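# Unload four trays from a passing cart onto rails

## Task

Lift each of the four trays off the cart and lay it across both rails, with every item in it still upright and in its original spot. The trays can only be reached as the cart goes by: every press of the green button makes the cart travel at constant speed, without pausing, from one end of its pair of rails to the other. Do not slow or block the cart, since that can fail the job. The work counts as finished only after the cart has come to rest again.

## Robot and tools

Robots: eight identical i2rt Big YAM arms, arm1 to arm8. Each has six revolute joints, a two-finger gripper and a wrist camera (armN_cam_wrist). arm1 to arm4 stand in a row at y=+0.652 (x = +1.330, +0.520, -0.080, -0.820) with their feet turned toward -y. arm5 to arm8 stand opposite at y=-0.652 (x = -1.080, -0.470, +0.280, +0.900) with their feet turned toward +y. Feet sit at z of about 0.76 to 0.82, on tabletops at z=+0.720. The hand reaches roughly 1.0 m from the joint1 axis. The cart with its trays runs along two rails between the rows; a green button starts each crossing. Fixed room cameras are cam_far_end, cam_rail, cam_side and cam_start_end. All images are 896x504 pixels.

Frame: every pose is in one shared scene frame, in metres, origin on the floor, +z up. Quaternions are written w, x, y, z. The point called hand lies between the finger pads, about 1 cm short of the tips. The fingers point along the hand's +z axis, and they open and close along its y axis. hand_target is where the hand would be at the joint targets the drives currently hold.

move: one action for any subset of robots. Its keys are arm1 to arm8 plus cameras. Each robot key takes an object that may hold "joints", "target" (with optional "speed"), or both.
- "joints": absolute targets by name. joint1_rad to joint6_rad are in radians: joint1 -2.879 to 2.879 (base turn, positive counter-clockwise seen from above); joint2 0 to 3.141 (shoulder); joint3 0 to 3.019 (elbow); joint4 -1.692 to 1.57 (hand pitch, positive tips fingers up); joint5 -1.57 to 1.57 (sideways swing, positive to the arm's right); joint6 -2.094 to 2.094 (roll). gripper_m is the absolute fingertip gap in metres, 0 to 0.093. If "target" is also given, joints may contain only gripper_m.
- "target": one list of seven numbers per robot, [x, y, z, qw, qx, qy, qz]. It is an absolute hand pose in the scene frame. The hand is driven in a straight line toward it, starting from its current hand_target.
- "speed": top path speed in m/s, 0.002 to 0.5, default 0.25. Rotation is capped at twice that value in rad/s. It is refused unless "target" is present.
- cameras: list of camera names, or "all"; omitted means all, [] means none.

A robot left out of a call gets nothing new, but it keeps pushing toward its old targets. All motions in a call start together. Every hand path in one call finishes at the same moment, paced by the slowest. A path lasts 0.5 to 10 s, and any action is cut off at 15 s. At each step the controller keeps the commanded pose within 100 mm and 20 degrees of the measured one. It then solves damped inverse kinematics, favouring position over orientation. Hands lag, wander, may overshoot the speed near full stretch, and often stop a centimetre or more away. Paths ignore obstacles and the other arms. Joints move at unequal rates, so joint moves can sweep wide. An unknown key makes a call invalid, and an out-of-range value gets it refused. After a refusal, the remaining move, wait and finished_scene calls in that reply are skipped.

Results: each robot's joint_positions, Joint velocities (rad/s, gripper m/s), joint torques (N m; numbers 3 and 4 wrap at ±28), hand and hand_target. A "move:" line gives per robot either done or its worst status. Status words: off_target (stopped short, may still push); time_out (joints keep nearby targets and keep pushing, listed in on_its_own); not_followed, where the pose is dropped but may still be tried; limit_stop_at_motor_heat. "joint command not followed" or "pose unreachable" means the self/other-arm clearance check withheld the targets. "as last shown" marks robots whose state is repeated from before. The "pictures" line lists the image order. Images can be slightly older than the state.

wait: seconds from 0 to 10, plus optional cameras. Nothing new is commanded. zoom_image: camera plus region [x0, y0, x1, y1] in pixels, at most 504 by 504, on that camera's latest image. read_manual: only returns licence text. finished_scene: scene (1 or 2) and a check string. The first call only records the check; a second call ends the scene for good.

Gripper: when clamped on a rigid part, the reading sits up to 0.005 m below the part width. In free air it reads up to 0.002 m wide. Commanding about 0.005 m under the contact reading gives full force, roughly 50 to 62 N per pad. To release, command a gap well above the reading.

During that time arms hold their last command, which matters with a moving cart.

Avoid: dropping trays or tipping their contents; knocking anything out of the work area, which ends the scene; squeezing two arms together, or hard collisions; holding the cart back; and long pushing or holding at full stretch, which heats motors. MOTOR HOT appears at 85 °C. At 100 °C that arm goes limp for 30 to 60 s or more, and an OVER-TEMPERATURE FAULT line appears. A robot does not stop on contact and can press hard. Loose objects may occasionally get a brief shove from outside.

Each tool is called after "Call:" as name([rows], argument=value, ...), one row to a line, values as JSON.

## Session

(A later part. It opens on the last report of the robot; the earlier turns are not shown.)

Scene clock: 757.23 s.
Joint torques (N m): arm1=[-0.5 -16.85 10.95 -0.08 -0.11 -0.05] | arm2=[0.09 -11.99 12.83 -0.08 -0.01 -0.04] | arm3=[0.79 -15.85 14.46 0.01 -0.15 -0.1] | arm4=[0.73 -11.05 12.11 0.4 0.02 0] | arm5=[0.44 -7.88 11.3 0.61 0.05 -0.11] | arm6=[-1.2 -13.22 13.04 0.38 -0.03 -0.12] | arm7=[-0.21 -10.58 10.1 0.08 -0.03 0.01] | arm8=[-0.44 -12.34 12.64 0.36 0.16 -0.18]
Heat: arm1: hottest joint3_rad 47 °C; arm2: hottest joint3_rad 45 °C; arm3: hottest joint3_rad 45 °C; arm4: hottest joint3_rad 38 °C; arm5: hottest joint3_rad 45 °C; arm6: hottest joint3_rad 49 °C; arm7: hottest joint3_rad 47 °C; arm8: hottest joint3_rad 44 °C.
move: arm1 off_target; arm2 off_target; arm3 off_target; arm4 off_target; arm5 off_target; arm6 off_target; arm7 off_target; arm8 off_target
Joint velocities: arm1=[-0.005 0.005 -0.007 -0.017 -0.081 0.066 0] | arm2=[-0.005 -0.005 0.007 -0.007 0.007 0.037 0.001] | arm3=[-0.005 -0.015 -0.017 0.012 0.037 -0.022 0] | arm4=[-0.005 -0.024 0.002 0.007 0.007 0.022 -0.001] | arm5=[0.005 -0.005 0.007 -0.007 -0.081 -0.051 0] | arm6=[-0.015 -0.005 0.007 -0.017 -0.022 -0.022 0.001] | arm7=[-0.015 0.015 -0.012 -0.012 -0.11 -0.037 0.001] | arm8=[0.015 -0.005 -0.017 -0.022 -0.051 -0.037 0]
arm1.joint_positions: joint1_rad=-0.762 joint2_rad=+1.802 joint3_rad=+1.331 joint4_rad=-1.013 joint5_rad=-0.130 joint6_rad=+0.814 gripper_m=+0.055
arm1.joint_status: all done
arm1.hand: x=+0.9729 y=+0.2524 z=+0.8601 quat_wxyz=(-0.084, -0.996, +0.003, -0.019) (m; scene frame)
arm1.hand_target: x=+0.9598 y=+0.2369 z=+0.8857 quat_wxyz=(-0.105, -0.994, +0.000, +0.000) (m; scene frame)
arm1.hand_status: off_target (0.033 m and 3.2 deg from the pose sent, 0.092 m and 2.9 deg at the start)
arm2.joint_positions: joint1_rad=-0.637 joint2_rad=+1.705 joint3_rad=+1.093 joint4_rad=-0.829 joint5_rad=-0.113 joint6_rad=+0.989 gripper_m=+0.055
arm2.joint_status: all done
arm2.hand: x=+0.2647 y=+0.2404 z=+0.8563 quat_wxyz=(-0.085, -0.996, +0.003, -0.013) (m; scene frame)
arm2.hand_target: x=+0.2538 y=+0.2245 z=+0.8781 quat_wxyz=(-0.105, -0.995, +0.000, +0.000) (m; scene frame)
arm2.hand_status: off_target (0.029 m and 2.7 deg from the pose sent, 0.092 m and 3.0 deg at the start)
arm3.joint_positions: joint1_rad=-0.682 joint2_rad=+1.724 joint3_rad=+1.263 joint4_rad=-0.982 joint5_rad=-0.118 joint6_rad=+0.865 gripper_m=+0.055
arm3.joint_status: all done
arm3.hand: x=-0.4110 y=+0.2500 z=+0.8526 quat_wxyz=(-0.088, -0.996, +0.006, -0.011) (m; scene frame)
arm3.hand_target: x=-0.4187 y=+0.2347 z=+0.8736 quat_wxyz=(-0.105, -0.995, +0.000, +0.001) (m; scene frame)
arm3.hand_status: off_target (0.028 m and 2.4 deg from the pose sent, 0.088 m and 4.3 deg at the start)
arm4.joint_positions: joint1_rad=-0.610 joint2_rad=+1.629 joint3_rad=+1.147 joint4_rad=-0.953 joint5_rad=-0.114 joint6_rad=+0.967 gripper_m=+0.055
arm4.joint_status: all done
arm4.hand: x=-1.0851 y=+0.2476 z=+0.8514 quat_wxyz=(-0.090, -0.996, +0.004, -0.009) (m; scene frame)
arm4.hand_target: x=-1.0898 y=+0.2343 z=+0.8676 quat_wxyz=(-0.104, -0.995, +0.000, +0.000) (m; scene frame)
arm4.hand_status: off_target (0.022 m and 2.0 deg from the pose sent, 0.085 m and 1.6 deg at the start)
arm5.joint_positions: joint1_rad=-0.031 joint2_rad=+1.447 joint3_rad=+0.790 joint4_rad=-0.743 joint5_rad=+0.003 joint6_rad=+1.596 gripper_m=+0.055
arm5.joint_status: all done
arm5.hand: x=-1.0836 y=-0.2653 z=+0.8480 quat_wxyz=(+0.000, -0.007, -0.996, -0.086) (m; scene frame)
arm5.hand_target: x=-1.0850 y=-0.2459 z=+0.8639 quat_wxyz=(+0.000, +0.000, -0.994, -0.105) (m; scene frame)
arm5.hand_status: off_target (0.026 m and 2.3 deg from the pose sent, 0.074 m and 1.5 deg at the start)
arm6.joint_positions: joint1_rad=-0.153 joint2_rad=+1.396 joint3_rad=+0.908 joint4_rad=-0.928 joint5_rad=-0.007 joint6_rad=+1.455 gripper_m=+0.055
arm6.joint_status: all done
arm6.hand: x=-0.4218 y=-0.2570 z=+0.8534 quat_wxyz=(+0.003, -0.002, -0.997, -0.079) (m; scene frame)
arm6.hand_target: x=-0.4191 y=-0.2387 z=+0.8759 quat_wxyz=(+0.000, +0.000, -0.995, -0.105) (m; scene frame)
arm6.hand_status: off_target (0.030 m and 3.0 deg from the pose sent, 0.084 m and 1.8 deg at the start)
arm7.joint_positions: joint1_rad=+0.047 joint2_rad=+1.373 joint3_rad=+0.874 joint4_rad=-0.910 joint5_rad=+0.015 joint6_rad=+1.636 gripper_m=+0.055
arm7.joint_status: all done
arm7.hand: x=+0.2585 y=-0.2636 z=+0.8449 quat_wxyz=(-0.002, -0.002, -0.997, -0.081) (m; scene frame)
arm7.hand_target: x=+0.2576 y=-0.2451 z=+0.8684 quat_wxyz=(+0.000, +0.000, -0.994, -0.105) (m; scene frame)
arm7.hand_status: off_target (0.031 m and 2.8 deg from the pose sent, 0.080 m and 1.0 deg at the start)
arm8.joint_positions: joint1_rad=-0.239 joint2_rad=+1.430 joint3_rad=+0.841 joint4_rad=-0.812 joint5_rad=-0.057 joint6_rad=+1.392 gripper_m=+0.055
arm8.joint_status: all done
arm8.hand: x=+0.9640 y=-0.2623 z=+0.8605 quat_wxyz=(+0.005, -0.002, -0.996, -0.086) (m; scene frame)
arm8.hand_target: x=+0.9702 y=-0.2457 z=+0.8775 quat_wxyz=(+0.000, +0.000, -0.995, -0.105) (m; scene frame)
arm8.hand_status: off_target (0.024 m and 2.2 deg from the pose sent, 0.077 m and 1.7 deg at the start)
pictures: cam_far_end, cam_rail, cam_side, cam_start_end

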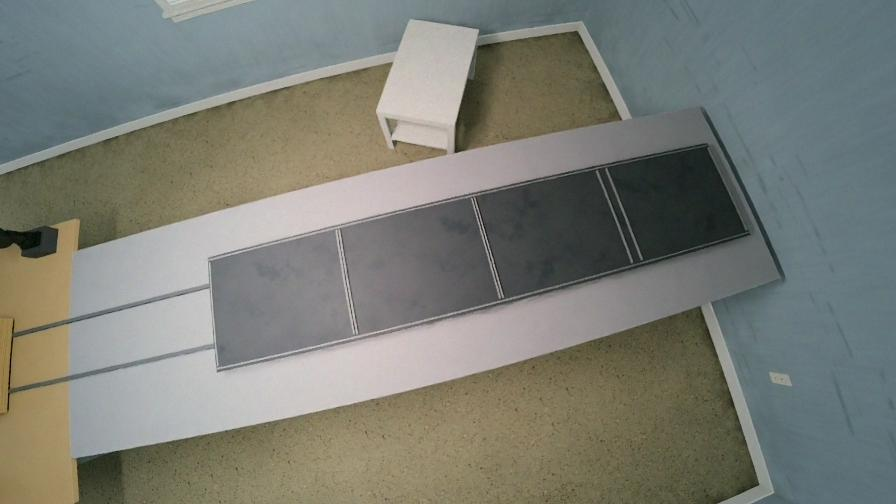

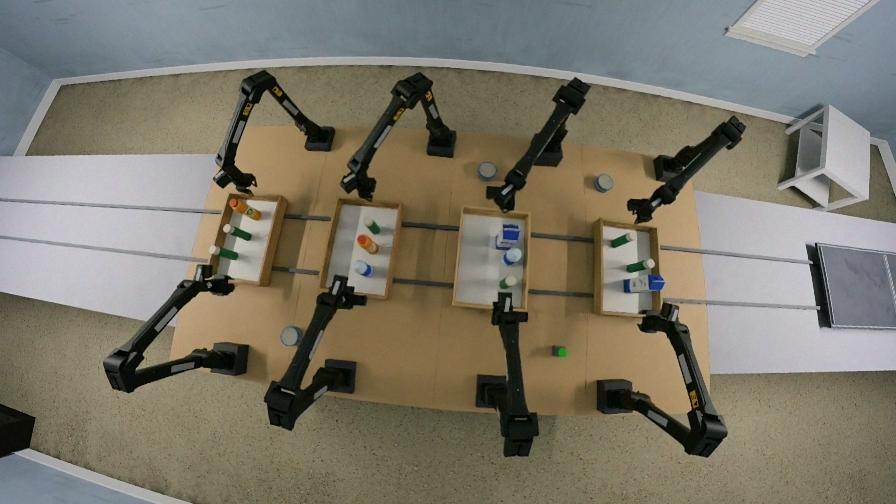

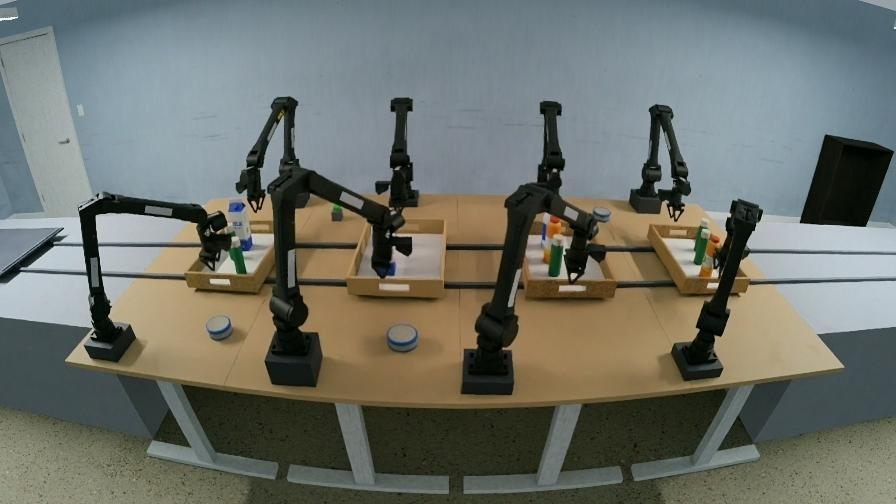

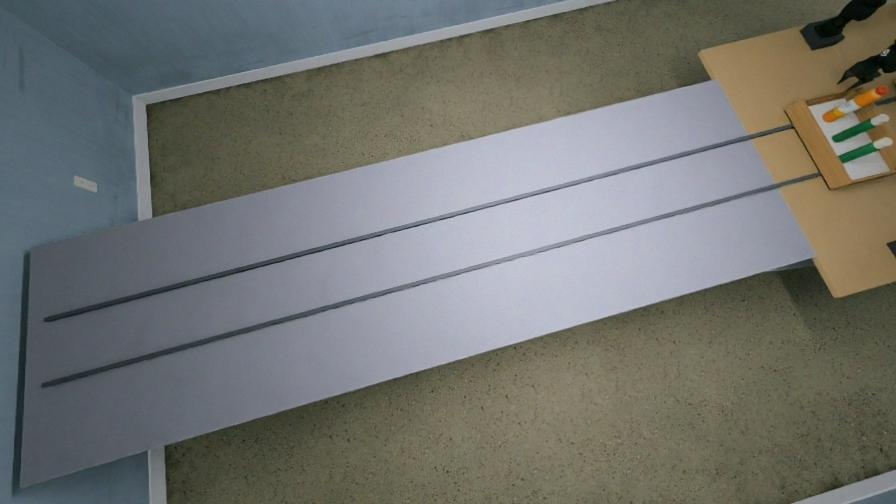

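Call:
wait(seconds=3, cameras=["cam_far_end","cam_rail","cam_side","cam_start_end"])

Call:
zoom_image(camera="cam_rail", region=[200, 180, 452, 310])

Call:
zoom_image(camera="cam_rail", region=[448, 190, 700, 330])

Call:
zoom_image(camera="cam_side", region=[170, 180, 470, 310])

Call:
zoom_image(camera="cam_side", region=[500, 180, 780, 310])

Scene clock: 765.23 s.
Joint torques (N m): arm1=[-0.62 -16.73 11.04 -0.16 -0.16 -0.02] | arm2=[1.08 -11.93 12.62 -0.06 -0.04 -0.02] | arm3=[0.79 -15.62 14.45 0.01 -0.15 -0.1] | arm4=[0.44 -10.87 12.15 0.4 0.06 0] | arm5=[0.38 -7.65 11.49 0.55 0.09 -0.1] | arm6=[-1.14 -13.22 13 0.36 -0.03 -0.12] | arm7=[-0.21 -10.64 10.09 0.05 -0.03 0.01] | arm8=[-0.67 -12.34 12.63 0.32 0.16 -0.17]
Heat: arm1: hottest joint3_rad 49 °C; arm2: hottest joint3_rad 47 °C; arm3: hottest joint3_rad 46 °C; arm4: hottest joint3_rad 39 °C; arm5: hottest joint3_rad 46 °C; arm6: hottest joint3_rad 49 °C; arm7: hottest joint3_rad 47 °C; arm8: hottest joint3_rad 44 °C.
Joint velocities: arm1=[-0.024 -0.015 -0.007 0.002 0.022 -0.081 -0.001] | arm2=[-0.005 -0.015 -0.012 0.012 -0.022 0.022 -0.001] | arm3=[-0.015 0.005 -0.007 -0.002 0.007 -0.022 0.001] | arm4=[-0.005 -0.005 -0.002 -0.007 -0.007 -0.051 0] | arm5=[-0.005 -0.005 -0.002 -0.007 0.022 0.037 0] | arm6=[-0.005 -0.015 0.007 0.002 -0.037 -0.066 0.001] | arm7=[-0.005 0.015 -0.007 0.012 0.022 -0.022 0] | arm8=[-0.015 0.005 -0.012 -0.002 -0.007 -0.037 -0.001]
arm1.joint_positions: joint1_rad=-0.762 joint2_rad=+1.802 joint3_rad=+1.331 joint4_rad=-1.013 joint5_rad=-0.130 joint6_rad=+0.814 gripper_m=+0.055
arm1.joint_status: all done
arm1.hand: x=+0.9729 y=+0.2524 z=+0.8601 quat_wxyz=(-0.084, -0.996, +0.003, -0.019) (m; scene frame)
arm1.hand_target: x=+0.9598 y=+0.2369 z=+0.8857 quat_wxyz=(-0.105, -0.994, +0.000, +0.000) (m; scene frame)
arm1.hand_status: off_target (0.033 m and 3.2 deg from the pose sent, 0.092 m and 2.9 deg at the start)
arm2.joint_positions: joint1_rad=-0.637 joint2_rad=+1.705 joint3_rad=+1.093 joint4_rad=-0.830 joint5_rad=-0.113 joint6_rad=+0.989 gripper_m=+0.055
arm2.joint_status: all done
arm2.hand: x=+0.2648 y=+0.2404 z=+0.8563 quat_wxyz=(-0.085, -0.996, +0.003, -0.013) (m; scene frame)
arm2.hand_target: x=+0.2538 y=+0.2245 z=+0.8781 quat_wxyz=(-0.105, -0.995, +0.000, +0.000) (m; scene frame)
arm2.hand_status: off_target (0.030 m and 2.7 deg from the pose sent, 0.092 m and 3.0 deg at the start)
arm3.joint_positions: joint1_rad=-0.682 joint2_rad=+1.724 joint3_rad=+1.263 joint4_rad=-0.982 joint5_rad=-0.118 joint6_rad=+0.865 gripper_m=+0.055
arm3.joint_status: all done
arm3.hand: x=-0.4110 y=+0.2499 z=+0.8526 quat_wxyz=(-0.089, -0.996, +0.006, -0.011) (m; scene frame)
arm3.hand_target: x=-0.4186 y=+0.2347 z=+0.8736 quat_wxyz=(-0.105, -0.995, +0.000, +0.001) (m; scene frame)
arm3.hand_status: off_target (0.028 m and 2.4 deg from the pose sent, 0.088 m and 4.3 deg at the start)
arm4.joint_positions: joint1_rad=-0.610 joint2_rad=+1.629 joint3_rad=+1.147 joint4_rad=-0.953 joint5_rad=-0.114 joint6_rad=+0.967 gripper_m=+0.055
arm4.joint_status: all done
arm4.hand: x=-1.0851 y=+0.2476 z=+0.8514 quat_wxyz=(-0.090, -0.996, +0.004, -0.009) (m; scene frame)
arm4.hand_target: x=-1.0898 y=+0.2343 z=+0.8676 quat_wxyz=(-0.104, -0.995, +0.000, +0.000) (m; scene frame)
arm4.hand_status: off_target (0.022 m and 2.0 deg from the pose sent, 0.085 m and 1.6 deg at the start)
arm5.joint_positions: joint1_rad=-0.031 joint2_rad=+1.447 joint3_rad=+0.790 joint4_rad=-0.743 joint5_rad=+0.003 joint6_rad=+1.596 gripper_m=+0.055
arm5.joint_status: all done
arm5.hand: x=-1.0836 y=-0.2654 z=+0.8480 quat_wxyz=(+0.000, -0.007, -0.996, -0.085) (m; scene frame)
arm5.hand_target: x=-1.0850 y=-0.2460 z=+0.8639 quat_wxyz=(+0.000, +0.000, -0.994, -0.105) (m; scene frame)
arm5.hand_status: off_target (0.026 m and 2.3 deg from the pose sent, 0.074 m and 1.5 deg at the start)
arm6.joint_positions: joint1_rad=-0.153 joint2_rad=+1.396 joint3_rad=+0.908 joint4_rad=-0.928 joint5_rad=-0.007 joint6_rad=+1.455 gripper_m=+0.055
arm6.joint_status: all done
arm6.hand: x=-0.4218 y=-0.2570 z=+0.8534 quat_wxyz=(+0.003, -0.002, -0.997, -0.079) (m; scene frame)
arm6.hand_target: x=-0.4191 y=-0.2387 z=+0.8759 quat_wxyz=(+0.000, +0.000, -0.995, -0.105) (m; scene frame)
arm6.hand_status: off_target (0.030 m and 3.0 deg from the pose sent, 0.084 m and 1.8 deg at the start)
arm7.joint_positions: joint1_rad=+0.047 joint2_rad=+1.373 joint3_rad=+0.874 joint4_rad=-0.910 joint5_rad=+0.015 joint6_rad=+1.636 gripper_m=+0.055
arm7.joint_status: all done
arm7.hand: x=+0.2585 y=-0.2636 z=+0.8449 quat_wxyz=(-0.002, -0.002, -0.997, -0.081) (m; scene frame)
arm7.hand_target: x=+0.2576 y=-0.2451 z=+0.8684 quat_wxyz=(+0.000, +0.000, -0.994, -0.105) (m; scene frame)
arm7.hand_status: off_target (0.031 m and 2.8 deg from the pose sent, 0.080 m and 1.0 deg at the start)
arm8.joint_positions: joint1_rad=-0.239 joint2_rad=+1.430 joint3_rad=+0.841 joint4_rad=-0.812 joint5_rad=-0.057 joint6_rad=+1.392 gripper_m=+0.055
arm8.joint_status: all done
arm8.hand: x=+0.9640 y=-0.2623 z=+0.8605 quat_wxyz=(+0.005, -0.002, -0.996, -0.086) (m; scene frame)
arm8.hand_target: x=+0.9702 y=-0.2457 z=+0.8775 quat_wxyz=(+0.000, +0.000, -0.995, -0.105) (m; scene frame)
arm8.hand_status: off_target (0.024 m and 2.2 deg from the pose sent, 0.077 m and 1.7 deg at the start)
wait: 3.00 s; at rest from the start
pictures: cam_far_end, cam_rail, cam_side, cam_start_end

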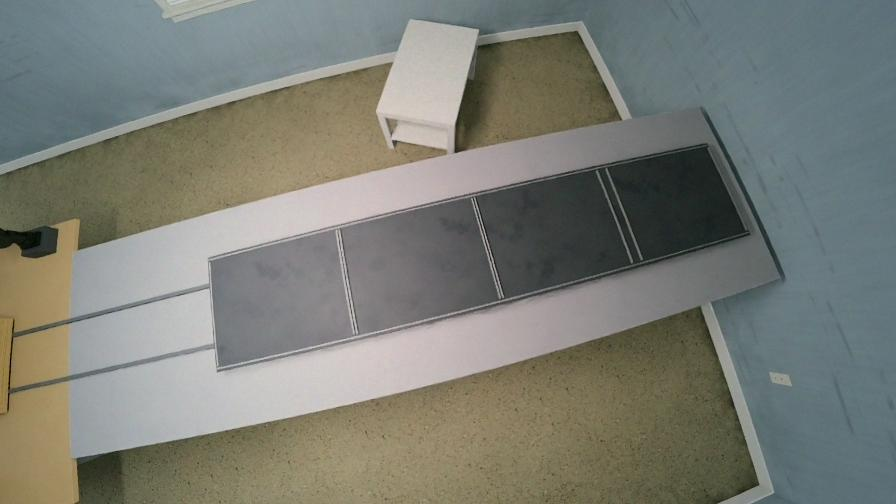

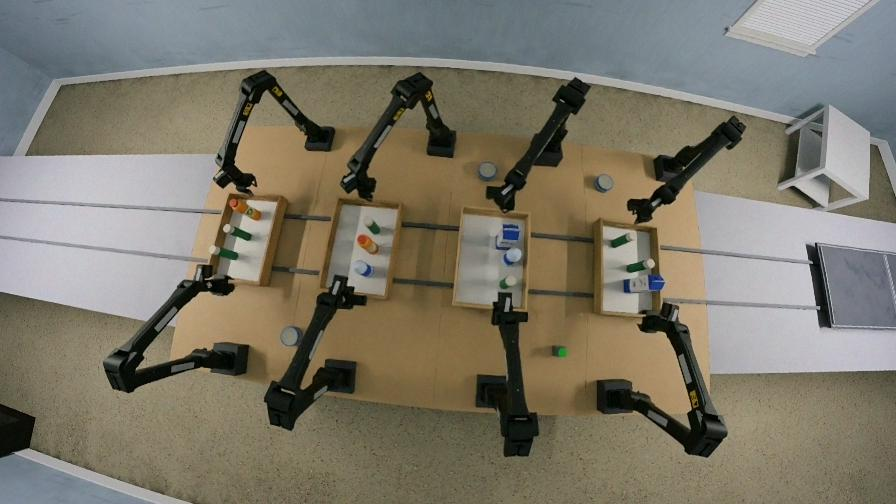

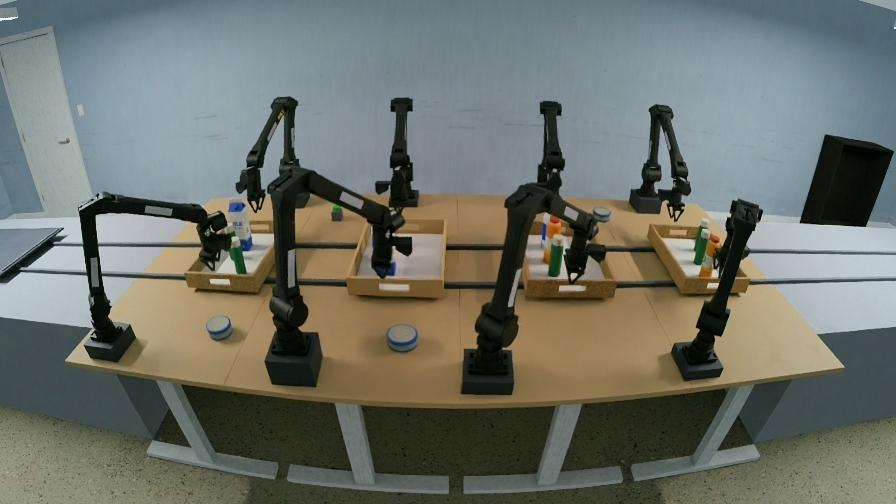

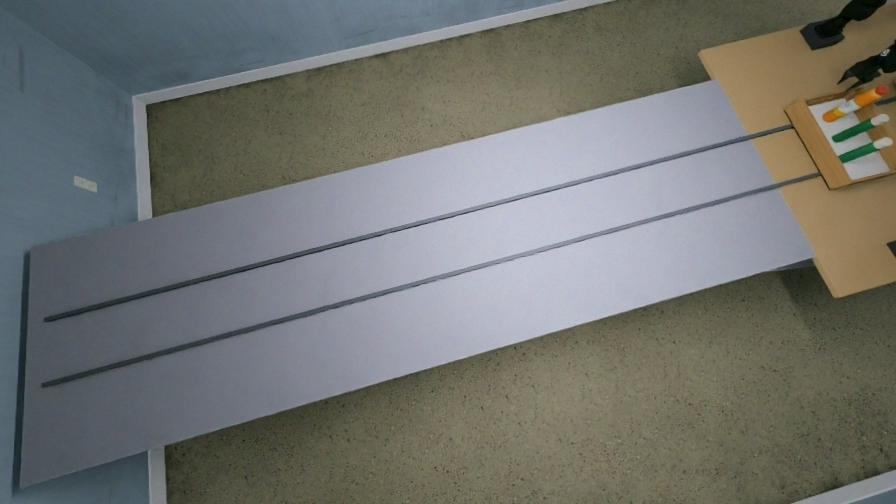

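Scaled by 2.000 from the camera's 896x504 image, which has a finer 1280x720 frame.

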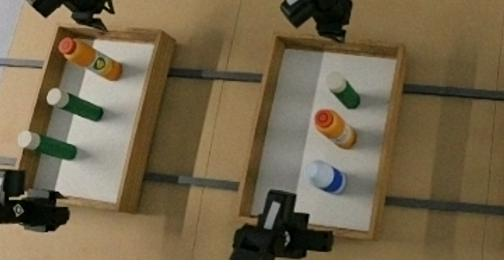

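Scaled by 2.000 from the camera's 896x504 image, which has a finer 1280x720 frame.

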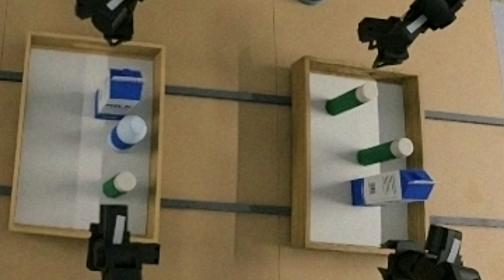

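Scaled by 1.680 from the camera's 896x504 image, which has a finer 1280x720 frame.

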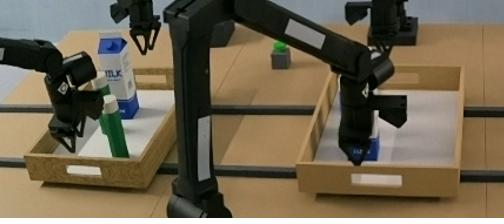

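Scaled by 1.800 from the camera's 896x504 image, which has a finer 1280x720 frame.

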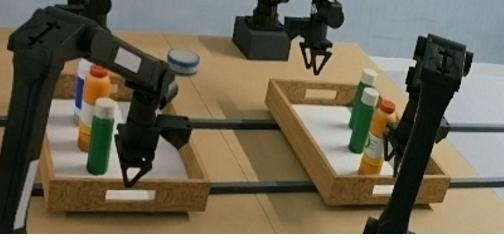

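Call:
finished_scene(scene=2, check="Trays off cart: cam_rail and cam_far_end show the empty cart deck at the +x end and all four trays on the rails over the table at x about -1.08, -0.42, 0.26, 0.97. On both rails: cam_rail/cam_side show both rails passing under each tray, on both sides; the hand heights at touch-down were all about 0.038 m below the grip height on the deck, the same for both ends of each tray, so no tray is tilted or hanging on one rail. Arms took up no load after that, grippers opened to 0.055 and hands lifted to z about 0.85, above the rims (~0.817). Items standing in original order: A green, green, milk; B milk, blue/white, green; C green, orange, blue; D orange, green, green, all upright in cam_rail zoom and cam_side zoom (tray B's items are partly hidden in cam_side, but seen upright from above in cam_rail). Cart stopped: cam_far_end pictures at 757 s and 765 s are identical. Could be missed: an item might have slid slightly inside a tray, but positions relative to the tray walls look the same as before the pick.")

This call ended nothing. Check each condition that your pictures could not show: look closer or test it, and mend what is not met. Then call finished_scene again.

Call:
finished_scene(scene=2, check="Rechecked the latest pictures (765 s): cart at rest at the +x end and empty (cam_far_end identical at 757 s and 765 s); four trays lie level across both rails (cam_rail and cam_side zooms), about 0.04 m above the table, i.e. at rail height; all 12 items upright and in the same order and places as before the pick (A green, green, milk; B milk, blue/white, green; C green, orange, blue; D orange, green, green). Grippers open and hands above the rims, nothing touched. A small slide of an item inside a tray cannot be fully excluded, but none is visible.")

The scene is finished: the task was done.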